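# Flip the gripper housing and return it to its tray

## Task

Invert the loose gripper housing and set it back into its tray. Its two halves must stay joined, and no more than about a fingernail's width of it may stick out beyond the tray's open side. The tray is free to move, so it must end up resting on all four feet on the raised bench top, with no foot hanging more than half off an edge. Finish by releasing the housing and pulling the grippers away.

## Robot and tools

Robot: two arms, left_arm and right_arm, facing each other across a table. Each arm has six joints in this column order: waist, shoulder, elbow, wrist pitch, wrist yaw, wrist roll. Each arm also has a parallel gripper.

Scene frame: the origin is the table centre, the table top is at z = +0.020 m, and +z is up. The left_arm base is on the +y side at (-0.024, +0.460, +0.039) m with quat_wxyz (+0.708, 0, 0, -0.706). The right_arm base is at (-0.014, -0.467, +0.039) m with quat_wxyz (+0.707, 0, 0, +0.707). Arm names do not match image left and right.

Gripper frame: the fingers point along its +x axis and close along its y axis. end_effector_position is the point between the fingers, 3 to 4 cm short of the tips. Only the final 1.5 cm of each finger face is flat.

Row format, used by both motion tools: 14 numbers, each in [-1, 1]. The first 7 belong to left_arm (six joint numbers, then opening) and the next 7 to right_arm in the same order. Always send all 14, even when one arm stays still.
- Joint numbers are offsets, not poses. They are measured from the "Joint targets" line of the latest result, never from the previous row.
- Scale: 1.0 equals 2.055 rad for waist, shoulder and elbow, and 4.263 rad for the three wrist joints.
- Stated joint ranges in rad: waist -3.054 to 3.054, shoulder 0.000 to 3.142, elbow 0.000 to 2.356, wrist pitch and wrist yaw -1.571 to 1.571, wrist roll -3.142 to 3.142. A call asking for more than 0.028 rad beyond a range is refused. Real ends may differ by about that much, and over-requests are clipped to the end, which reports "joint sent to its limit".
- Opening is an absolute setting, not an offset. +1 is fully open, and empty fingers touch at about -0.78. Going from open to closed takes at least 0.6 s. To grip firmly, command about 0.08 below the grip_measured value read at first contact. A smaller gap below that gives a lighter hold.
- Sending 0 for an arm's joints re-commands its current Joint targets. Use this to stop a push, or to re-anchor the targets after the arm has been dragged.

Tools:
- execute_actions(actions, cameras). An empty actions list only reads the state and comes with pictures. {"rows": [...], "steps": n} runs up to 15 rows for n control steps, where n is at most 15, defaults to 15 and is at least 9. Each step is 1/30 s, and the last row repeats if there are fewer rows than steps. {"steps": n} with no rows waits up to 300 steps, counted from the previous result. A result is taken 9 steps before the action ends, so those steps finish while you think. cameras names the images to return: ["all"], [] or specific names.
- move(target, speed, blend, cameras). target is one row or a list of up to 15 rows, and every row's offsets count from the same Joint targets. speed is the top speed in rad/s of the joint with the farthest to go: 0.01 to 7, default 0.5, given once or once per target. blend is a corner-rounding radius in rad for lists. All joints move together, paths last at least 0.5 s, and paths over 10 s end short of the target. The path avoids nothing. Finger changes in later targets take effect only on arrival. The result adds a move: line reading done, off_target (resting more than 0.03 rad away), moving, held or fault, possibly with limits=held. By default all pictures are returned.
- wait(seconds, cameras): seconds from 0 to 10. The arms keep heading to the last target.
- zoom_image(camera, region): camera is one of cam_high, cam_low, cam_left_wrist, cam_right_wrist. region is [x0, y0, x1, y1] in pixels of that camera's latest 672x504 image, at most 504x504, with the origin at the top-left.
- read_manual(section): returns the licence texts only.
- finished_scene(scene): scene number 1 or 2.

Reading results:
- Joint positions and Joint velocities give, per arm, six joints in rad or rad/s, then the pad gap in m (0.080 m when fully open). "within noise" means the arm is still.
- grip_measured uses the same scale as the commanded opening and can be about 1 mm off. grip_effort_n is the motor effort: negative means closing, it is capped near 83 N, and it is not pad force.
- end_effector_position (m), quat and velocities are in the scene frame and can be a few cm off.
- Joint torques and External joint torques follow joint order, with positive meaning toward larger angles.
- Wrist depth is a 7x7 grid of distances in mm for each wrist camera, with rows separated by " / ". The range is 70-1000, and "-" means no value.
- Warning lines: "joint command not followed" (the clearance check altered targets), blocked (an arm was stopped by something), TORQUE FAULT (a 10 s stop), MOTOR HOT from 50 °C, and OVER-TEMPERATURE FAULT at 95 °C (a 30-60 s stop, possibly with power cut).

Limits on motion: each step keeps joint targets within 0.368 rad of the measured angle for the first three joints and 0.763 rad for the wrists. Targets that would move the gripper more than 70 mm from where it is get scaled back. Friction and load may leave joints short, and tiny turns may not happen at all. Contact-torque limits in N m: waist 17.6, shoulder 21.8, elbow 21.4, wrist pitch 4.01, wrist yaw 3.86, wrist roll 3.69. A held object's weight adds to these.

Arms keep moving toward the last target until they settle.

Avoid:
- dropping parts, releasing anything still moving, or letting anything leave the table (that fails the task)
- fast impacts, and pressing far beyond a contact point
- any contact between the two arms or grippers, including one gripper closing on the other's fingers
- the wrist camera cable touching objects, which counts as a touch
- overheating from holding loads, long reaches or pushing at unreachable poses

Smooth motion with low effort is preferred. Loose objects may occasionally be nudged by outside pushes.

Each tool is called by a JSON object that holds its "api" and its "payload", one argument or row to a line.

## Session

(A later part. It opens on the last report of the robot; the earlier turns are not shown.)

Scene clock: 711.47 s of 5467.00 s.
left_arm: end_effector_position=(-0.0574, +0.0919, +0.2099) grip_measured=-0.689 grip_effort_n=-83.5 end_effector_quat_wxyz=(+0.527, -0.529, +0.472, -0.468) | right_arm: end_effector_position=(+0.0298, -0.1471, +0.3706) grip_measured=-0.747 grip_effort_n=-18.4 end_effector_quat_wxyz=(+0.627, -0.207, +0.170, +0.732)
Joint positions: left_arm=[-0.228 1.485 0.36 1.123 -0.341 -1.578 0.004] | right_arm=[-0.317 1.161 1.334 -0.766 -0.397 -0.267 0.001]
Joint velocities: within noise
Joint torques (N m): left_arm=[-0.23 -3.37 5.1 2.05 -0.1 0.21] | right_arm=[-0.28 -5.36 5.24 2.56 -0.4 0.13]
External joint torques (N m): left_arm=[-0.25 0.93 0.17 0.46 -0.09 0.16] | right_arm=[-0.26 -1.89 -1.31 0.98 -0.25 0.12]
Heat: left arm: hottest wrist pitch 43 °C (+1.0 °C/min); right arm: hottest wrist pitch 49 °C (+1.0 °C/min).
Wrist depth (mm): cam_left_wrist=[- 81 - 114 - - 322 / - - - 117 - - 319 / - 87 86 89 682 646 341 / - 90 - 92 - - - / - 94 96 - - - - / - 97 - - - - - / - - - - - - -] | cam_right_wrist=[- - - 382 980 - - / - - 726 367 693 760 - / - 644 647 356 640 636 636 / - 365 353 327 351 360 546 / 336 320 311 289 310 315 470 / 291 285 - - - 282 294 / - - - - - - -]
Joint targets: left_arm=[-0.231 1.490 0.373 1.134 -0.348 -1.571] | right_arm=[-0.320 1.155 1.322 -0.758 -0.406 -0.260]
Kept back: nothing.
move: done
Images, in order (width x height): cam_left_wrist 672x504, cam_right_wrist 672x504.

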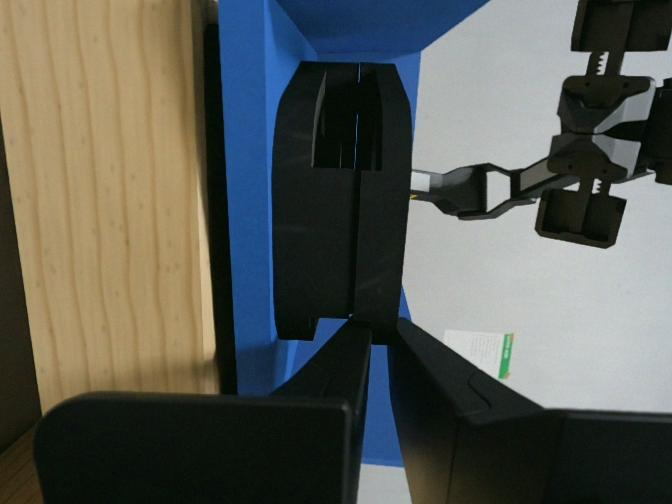

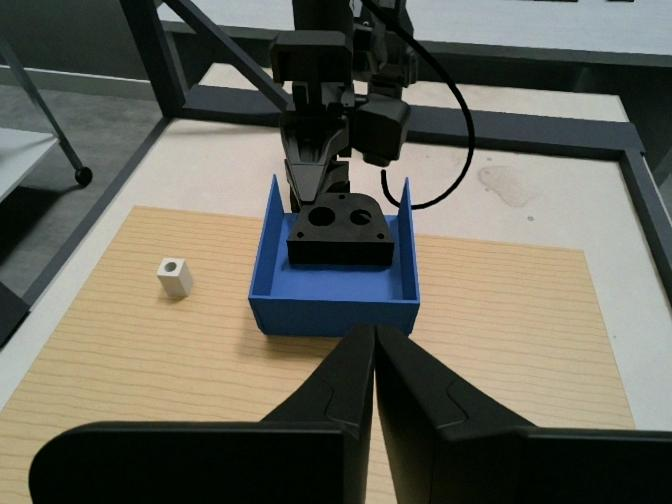

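{"api": "execute_actions", "payload": {
  "actions": [
    {"rows":[[0,0,0,0,0,0,-0.722,0,0,0,0,0,0,-0.75],[0,0,0,0,0,0,-0.715,0,0,0,0,0,0,-0.75],[0,0,0,0,0,0,-0.708,0,0,0,0,0,0,-0.75],[0,0,0,0,0,0,-0.7,0,0,0,0,0,0,-0.75],[0,0,0,0,0,0,-0.692,0,0,0,0,0,0,-0.75],[0,0,0,0,0,0,-0.684,0,0,0,0,0,0,-0.75],[0,0,0,0,0,0,-0.676,0,0,0,0,0,0,-0.75],[0,0,0,0,0,0,-0.668,0,0,0,0,0,0,-0.75],[0,0,0,0,0,0,-0.660,0,0,0,0,0,0,-0.75],[0,0,0,0,0,0,-0.652,0,0,0,0,0,0,-0.75],[0,0,0,0,0,0,-0.644,0,0,0,0,0,0,-0.75],[0,0,0,0,0,0,-0.636,0,0,0,0,0,0,-0.75],[0,0,0,0,0,0,-0.628,0,0,0,0,0,0,-0.75],[0,0,0,0,0,0,-0.62,0,0,0,0,0,0,-0.75],[0,0,0,0,0,0,-0.612,0,0,0,0,0,0,-0.75]]}
  ]
}}

{"api": "execute_actions", "payload": {
  "actions": [
    {"rows":[[0,0,0,0,0,0,-0.605,0,0,0,0,0,0,-0.75],[0,0,0,0,0,0,-0.598,0,0,0,0,0,0,-0.75],[0,0,0,0,0,0,-0.591,0,0,0,0,0,0,-0.75],[0,0,0,0,0,0,-0.584,0,0,0,0,0,0,-0.75],[0,0,0,0,0,0,-0.577,0,0,0,0,0,0,-0.75],[0,0,0,0,0,0,-0.57,0,0,0,0,0,0,-0.75],[0,0,0,0,0,0,-0.563,0,0,0,0,0,0,-0.75],[0,0,0,0,0,0,-0.556,0,0,0,0,0,0,-0.75]],"steps":15}
  ]
}}

{"api": "wait", "payload": {
  "seconds": 0.3,
  "cameras": ["cam_right_wrist","cam_left_wrist"]
}}

{"api": "zoom_image", "payload": {
  "camera": "cam_left_wrist",
  "region": [250, 50, 430, 350]
}}

Scene clock: 713.00 s of 5467.00 s.
left_arm: end_effector_position=(-0.0574, +0.0919, +0.2098) grip_measured=-0.686 grip_effort_n=-47.2 end_effector_quat_wxyz=(+0.527, -0.529, +0.472, -0.468) end_effector_velocity=(-0.002, +0.001, +0.000) end_effector_angular_velocity=(+0.002, +0.007, -0.010) | right_arm: end_effector_position=(+0.0298, -0.1471, +0.3706) grip_measured=-0.747 grip_effort_n=-18.4 end_effector_quat_wxyz=(+0.627, -0.207, +0.170, +0.732)
Joint positions: left_arm=[-0.228 1.485 0.36 1.123 -0.341 -1.578 0.004] | right_arm=[-0.317 1.161 1.334 -0.766 -0.397 -0.267 0.001]
Joint velocities: left_arm=[-0.002 -0.007 -0.002 -0.007 0.007 -0.007 0.005] | right_arm=[within noise]
Joint torques (N m): left_arm=[-0.23 -3.38 5.1 2.05 -0.1 0.21] | right_arm=[-0.28 -5.35 5.23 2.56 -0.39 0.12]
External joint torques (N m): left_arm=[-0.22 0.88 0.22 0.47 -0.1 0.16] | right_arm=[-0.28 -1.94 -1.21 1.02 -0.24 0.12]
Heat: left arm: hottest wrist pitch 44 °C (+2.0 °C/min); right arm: hottest wrist pitch 49 °C (+1.0 °C/min).
Wrist depth (mm): cam_left_wrist=[- 81 - 114 - - 323 / - - - 117 - - 323 / - 87 86 89 684 644 343 / - 90 - 92 - - - / - 94 96 - - - - / - 97 - - - - - / - - - - - - -] | cam_right_wrist=[- - - 384 998 - - / - - 741 367 686 759 - / - 641 648 356 638 641 631 / - 363 354 327 351 358 551 / 336 318 310 290 308 317 471 / 292 284 - - - 283 295 / - - - - - - -]
Joint targets: left_arm=[-0.231 1.490 0.373 1.134 -0.348 -1.571] | right_arm=[-0.320 1.155 1.322 -0.758 -0.406 -0.260]
Steps of this call (1-40: nothing new was sent; 41-46: this action's first 6). Readings (joint positions of left_arm | right_arm):
41: [-0.228 1.485 0.360 1.123 -0.341 -1.578] | [-0.317 1.161 1.334 -0.766 -0.397 -0.267]
42: [-0.228 1.485 0.360 1.123 -0.341 -1.578] | [-0.317 1.161 1.334 -0.766 -0.397 -0.267]
44: [-0.228 1.485 0.360 1.123 -0.341 -1.578] | [-0.317 1.161 1.334 -0.766 -0.397 -0.267]
46: the state above

Scene clock: 713.50 s of 5467.00 s.
left_arm: end_effector_position=(-0.0574, +0.0919, +0.2098) grip_measured=-0.590 grip_effort_n=13.3 end_effector_quat_wxyz=(+0.527, -0.529, +0.472, -0.468) end_effector_velocity=(+0.003, +0.002, -0.005) end_effector_angular_velocity=(+0.016, +0.003, +0.020) | right_arm: end_effector_position=(+0.0298, -0.1471, +0.3706) grip_measured=-0.747 grip_effort_n=-18.4 end_effector_quat_wxyz=(+0.627, -0.207, +0.170, +0.732)
Joint positions: left_arm=[-0.228 1.485 0.36 1.123 -0.341 -1.578 0.008] | right_arm=[-0.317 1.161 1.334 -0.766 -0.397 -0.267 0.001]
Joint velocities: left_arm=[-0.002 0.002 -0.007 -0.007 -0.022 -0.007 0.009] | right_arm=[within noise]
Joint torques (N m): left_arm=[-0.22 -3.39 5.11 2.03 -0.1 0.21] | right_arm=[-0.28 -5.36 5.25 2.56 -0.4 0.12]
External joint torques (N m): left_arm=[-0.21 0.85 0.24 0.47 -0.1 0.16] | right_arm=[-0.3 -1.89 -1.29 0.99 -0.24 0.12]
Heat: left arm: hottest wrist pitch 44 °C (+2.0 °C/min); right arm: hottest wrist pitch 49 °C (+1.0 °C/min).
Wrist depth (mm): cam_left_wrist=[- 81 - 126 - - 320 / - - - 114 - - 318 / - 87 86 89 688 650 343 / - 90 - 92 - - - / - 94 96 - - - - / - 97 - - - - - / - - - - - - -] | cam_right_wrist=[- - - 383 971 - 998 / - - 732 365 687 756 - / - 643 647 353 638 636 632 / - 364 354 328 350 359 549 / 338 319 309 289 309 316 473 / 292 285 - - - 283 294 / - - - - - - -]
Joint targets: left_arm=[-0.231 1.490 0.373 1.134 -0.348 -1.571] | right_arm=[-0.320 1.155 1.322 -0.758 -0.406 -0.260]
Steps of this call (1-9: your previous action's last 9; 10-15: this action's first 6). Readings (joint positions of left_arm | right_arm):
10: [-0.228 1.485 0.360 1.123 -0.341 -1.578] | [-0.317 1.161 1.334 -0.766 -0.397 -0.267]
11: [-0.228 1.485 0.360 1.123 -0.341 -1.578] | [-0.317 1.161 1.334 -0.766 -0.397 -0.267]
13: [-0.228 1.485 0.360 1.123 -0.341 -1.578] | [-0.317 1.161 1.334 -0.766 -0.397 -0.267]
15: the state above

Scene clock: 714.10 s of 5467.00 s.
left_arm: end_effector_position=(-0.0574, +0.0919, +0.2098) grip_measured=-0.560 grip_effort_n=13.3 end_effector_quat_wxyz=(+0.527, -0.529, +0.472, -0.468) | right_arm: end_effector_position=(+0.0298, -0.1471, +0.3706) grip_measured=-0.747 grip_effort_n=-18.4 end_effector_quat_wxyz=(+0.627, -0.207, +0.170, +0.732)
Joint positions: left_arm=[-0.228 1.485 0.36 1.123 -0.341 -1.578 0.01] | right_arm=[-0.317 1.161 1.334 -0.766 -0.397 -0.267 0.001]
Joint velocities: within noise
Joint torques (N m): left_arm=[-0.24 -3.39 5.1 2.02 -0.1 0.21] | right_arm=[-0.28 -5.36 5.23 2.57 -0.39 0.12]
External joint torques (N m): left_arm=[-0.24 0.79 0.28 0.48 -0.1 0.16] | right_arm=[-0.26 -1.86 -1.3 1 -0.25 0.12]
Heat: left arm: hottest wrist pitch 44 °C (+2.0 °C/min); right arm: hottest wrist pitch 49 °C (+1.0 °C/min).
Wrist depth (mm): cam_left_wrist=[- 81 - 125 - - 321 / - - - 114 - - 320 / - 87 86 89 682 662 342 / - 90 - 92 - - - / - 94 96 - - - - / - 97 - - 88 - - / - - - - - - -] | cam_right_wrist=[- - - 383 973 - - / - - 734 364 695 757 - / - 643 647 357 642 638 634 / - 363 352 327 351 359 549 / 335 320 311 289 310 316 473 / 292 286 - - - 281 294 / - - - - - - -]
Joint targets: left_arm=[-0.231 1.490 0.373 1.134 -0.348 -1.571] | right_arm=[-0.320 1.155 1.322 -0.758 -0.406 -0.260]
Steps of this call (1-9: your previous action's last 9; 10-15: toward your last target; 16-18: nothing new was sent). Readings (joint positions of left_arm | right_arm):
1: [-0.228 1.485 0.360 1.123 -0.341 -1.578] | [-0.317 1.161 1.334 -0.766 -0.397 -0.267]
2: [-0.228 1.485 0.360 1.123 -0.341 -1.578] | [-0.317 1.161 1.334 -0.766 -0.397 -0.267]
4: [-0.228 1.485 0.360 1.123 -0.341 -1.578] | [-0.317 1.161 1.334 -0.766 -0.397 -0.267]
8: [-0.228 1.485 0.360 1.123 -0.341 -1.578] | [-0.317 1.161 1.334 -0.766 -0.397 -0.267]
18: the state above
All arms were judged still, so your last target was given up. Each gripper or tool keeps its last command.
Images, in order (width x height): cam_left_wrist 672x504, cam_right_wrist 672x504.

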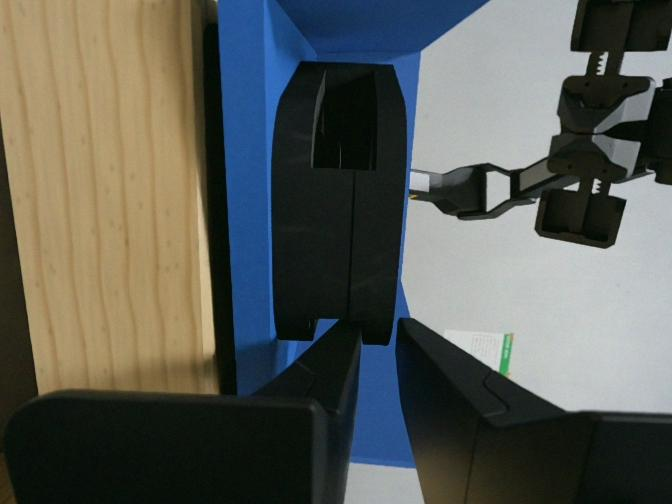

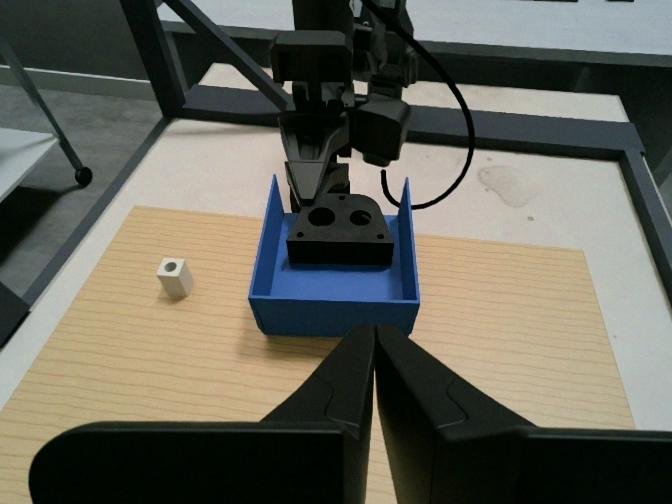

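Scaled by 1.680 from the camera's 672x504 image, which has a finer 960x720 frame.

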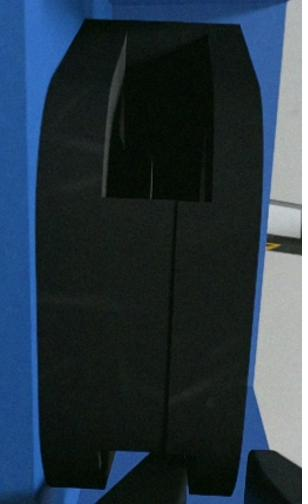

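{"api": "move", "payload": {
  "target": [
    [0,-0.0083,-0.0112,-0.0026,0,0,-0.556,0,0,0,0,0,0,-0.75],
    [-0.0116,-0.0384,-0.0358,-0.0054,-0.0061,0,-0.556,0,0,0,0,0,0,-0.75],
    [-0.0250,-0.0718,-0.0606,-0.0101,-0.0124,0,-0.556,0,0,0,0,0,0,-0.75],
    [-0.0404,-0.1088,-0.0832,-0.0171,-0.0199,0,-0.556,0,0,0,0,0,0,-0.75]
  ],
  "speed": [0.1,0.12,0.15,0.2],
  "cameras": ["cam_left_wrist"]
}}

Scene clock: 720.67 s of 5467.00 s.
left_arm: end_effector_position=(-0.0620, +0.1378, +0.2081) grip_measured=-0.560 grip_effort_n=13.3 end_effector_quat_wxyz=(+0.529, -0.528, +0.472, -0.467) | right_arm: end_effector_position=(+0.0298, -0.1471, +0.3706) grip_measured=-0.747 grip_effort_n=-18.4 end_effector_quat_wxyz=(+0.627, -0.207, +0.170, +0.732)
Joint positions: left_arm=[-0.31 1.276 0.209 1.06 -0.425 -1.578 0.01] | right_arm=[-0.317 1.161 1.334 -0.766 -0.397 -0.267 0.001]
Joint velocities: within noise
Joint torques (N m): left_arm=[-0.23 -3.73 3.27 1.41 -0.12 0.22] | right_arm=[-0.28 -5.36 5.24 2.57 -0.39 0.13]
External joint torques (N m): left_arm=[-0.22 -0.77 -1.82 -0.14 -0.12 0.17] | right_arm=[-0.3 -1.91 -1.26 1 -0.24 0.12]
Heat: left arm: hottest wrist pitch 45 °C (+3.0 °C/min); right arm: hottest wrist pitch 49 °C (+0.0 °C/min).
Wrist depth (mm): cam_left_wrist=[255 124 122 213 - - - / 258 128 127 149 - - 370 / 261 134 133 132 739 433 - / 265 139 138 141 - - - / 268 146 145 184 - - - / 270 150 - - - - - / - - - - - - -] | cam_right_wrist=[- - - 382 977 - - / - - 736 397 699 762 - / - 645 647 439 638 637 636 / - 366 352 326 351 360 544 / 336 319 311 288 309 316 470 / 292 285 - - - 281 294 / - - - - - - -]
Joint targets: left_arm=[-0.313 1.266 0.201 1.061 -0.433 -1.571] | right_arm=[-0.320 1.155 1.322 -0.758 -0.406 -0.260]
Kept back: nothing.
move: done
Images, in order (width x height): cam_left_wrist 672x504.

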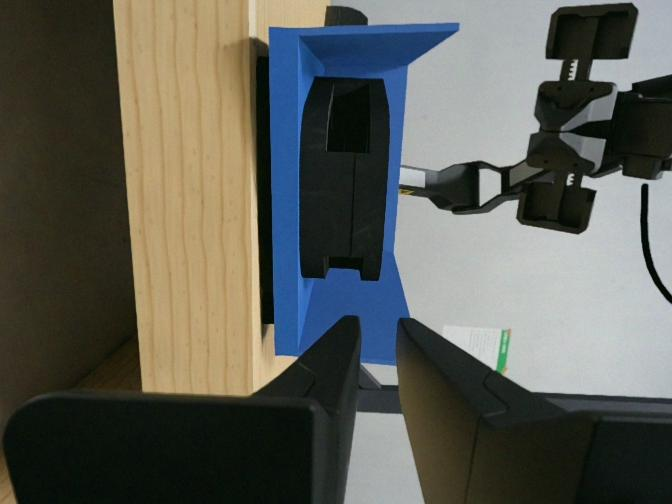

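{"api": "zoom_image", "payload": {
  "camera": "cam_left_wrist",
  "region": [230, 0, 480, 370]
}}

Scaled by 1.362 from the camera's 672x504 image, which has a finer 960x720 frame.

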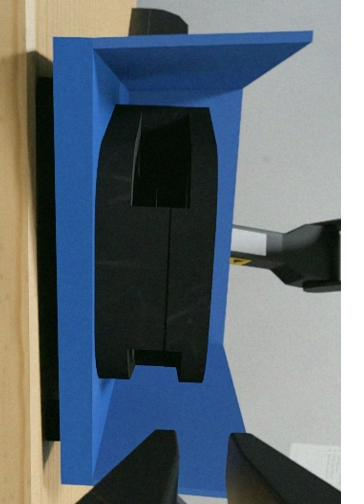

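{"api": "zoom_image", "payload": {
  "camera": "cam_left_wrist",
  "region": [235, 0, 325, 120]
}}

{"api": "zoom_image", "payload": {
  "camera": "cam_left_wrist",
  "region": [235, 240, 325, 360]
}}

Scaled by 4.200 from the camera's 672x504 image, which has a finer 960x720 frame.

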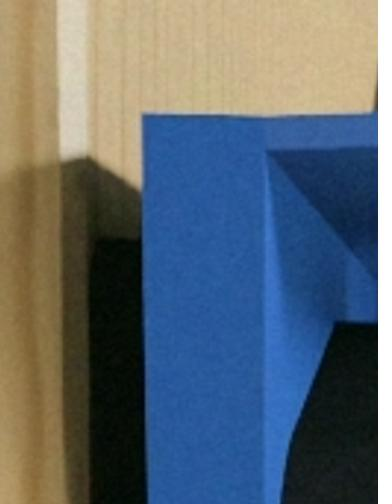

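Scaled by 4.200 from the camera's 672x504 image, which has a finer 960x720 frame.

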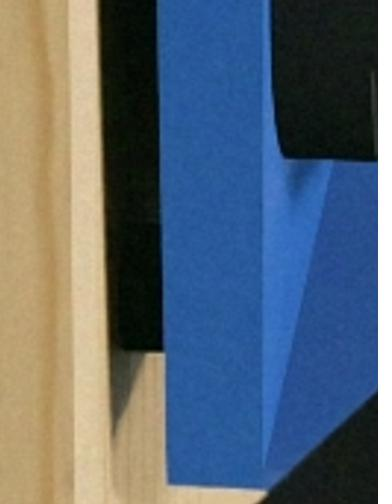

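{"api": "zoom_image", "payload": {
  "camera": "cam_left_wrist",
  "region": [285, 60, 415, 290]
}}

Scaled by 2.191 from the camera's 672x504 image, which has a finer 960x720 frame.

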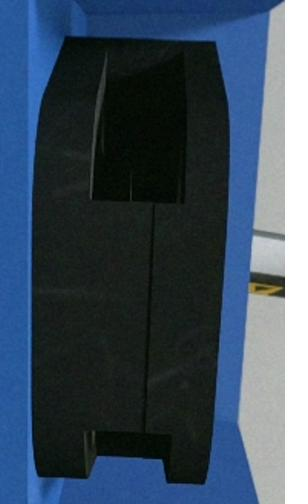

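{"api": "move", "payload": {
  "target": [0.1426,-0.3241,0.1212,-0.2841,0.1016,0,-0.75,0,0,0,0,0,0,-0.75],
  "speed": 0.7,
  "cameras": ["cam_high", "cam_low"]
}}

Scene clock: 733.40 s of 5467.00 s.
left_arm: end_effector_position=(-0.0301, +0.1989, +0.2406) grip_measured=-0.746 grip_effort_n=-22.1 end_effector_quat_wxyz=(+0.568, -0.408, +0.580, -0.418) | right_arm: end_effector_position=(+0.0298, -0.1471, +0.3706) grip_measured=-0.747 grip_effort_n=-18.4 end_effector_quat_wxyz=(+0.627, -0.207, +0.170, +0.732)
Joint positions: left_arm=[-0.023 0.607 0.434 -0.151 0.001 -1.576 0.001] | right_arm=[-0.317 1.161 1.334 -0.766 -0.397 -0.267 0.001]
Joint velocities: within noise
Joint torques (N m): left_arm=[0.25 -1.38 7.12 1.47 0.08 0.19] | right_arm=[-0.28 -5.37 5.24 2.56 -0.4 0.12]
External joint torques (N m): left_arm=[0.25 -0.69 0.39 -0.15 0.09 0.15] | right_arm=[-0.28 -1.89 -1.26 1 -0.25 0.12]
Heat: left arm: hottest wrist pitch 43 °C (+0.0 °C/min); right arm: hottest wrist pitch 49 °C (+0.0 °C/min).
Wrist depth (mm): cam_left_wrist=[233 286 190 213 392 - - / 242 291 203 197 271 - 682 / 245 299 216 202 299 - 416 / 254 314 232 216 306 - - / 256 320 335 230 753 - - / - 306 - - - 748 703 / - - - - - - -] | cam_right_wrist=[- - - 396 423 - - / - - 734 703 699 769 - / - 648 643 645 641 636 634 / - 364 354 326 350 361 545 / 336 320 310 288 310 316 472 / 292 285 - - - 282 295 / - - - - - - -]
Joint targets: left_arm=[-0.021 0.600 0.451 -0.150 0.000 -1.571] | right_arm=[-0.320 1.155 1.322 -0.758 -0.406 -0.260]
Kept back: nothing.
move: done
Images, in order (width x height): cam_high 672x504, cam_low 672x504.

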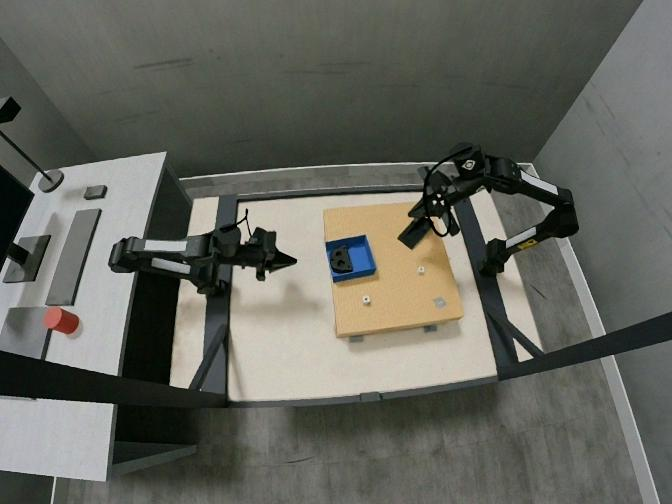

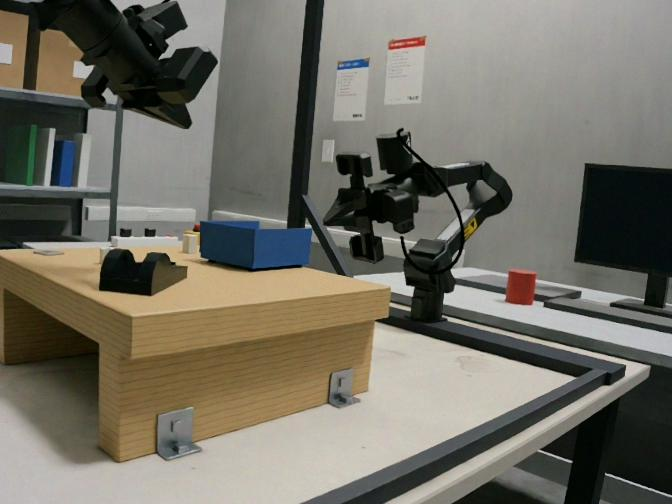

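{"api": "zoom_image", "payload": {
  "camera": "cam_high",
  "region": [312, 222, 390, 292]
}}

{"api": "zoom_image", "payload": {
  "camera": "cam_low",
  "region": [195, 205, 395, 305]
}}

Scaled by 6.462 from the camera's 672x504 image, which has a finer 960x720 frame.

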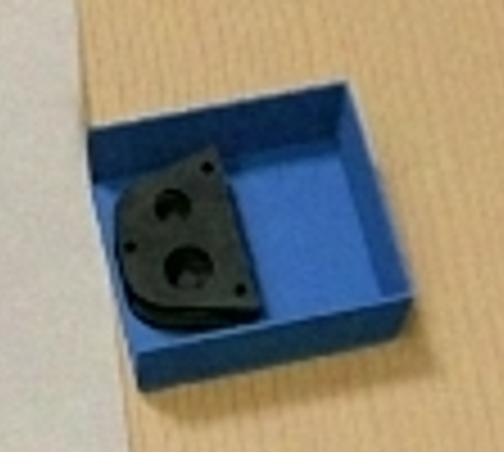

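Scaled by 2.520 from the camera's 672x504 image, which has a finer 960x720 frame.

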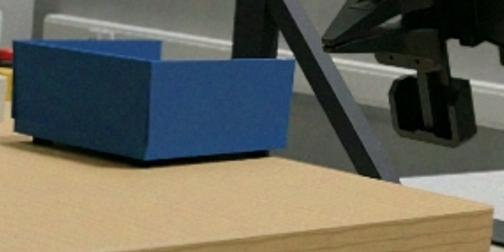

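{"api": "finished_scene", "payload": {
  "scene": 2
}}

The scene is finished: the task was done.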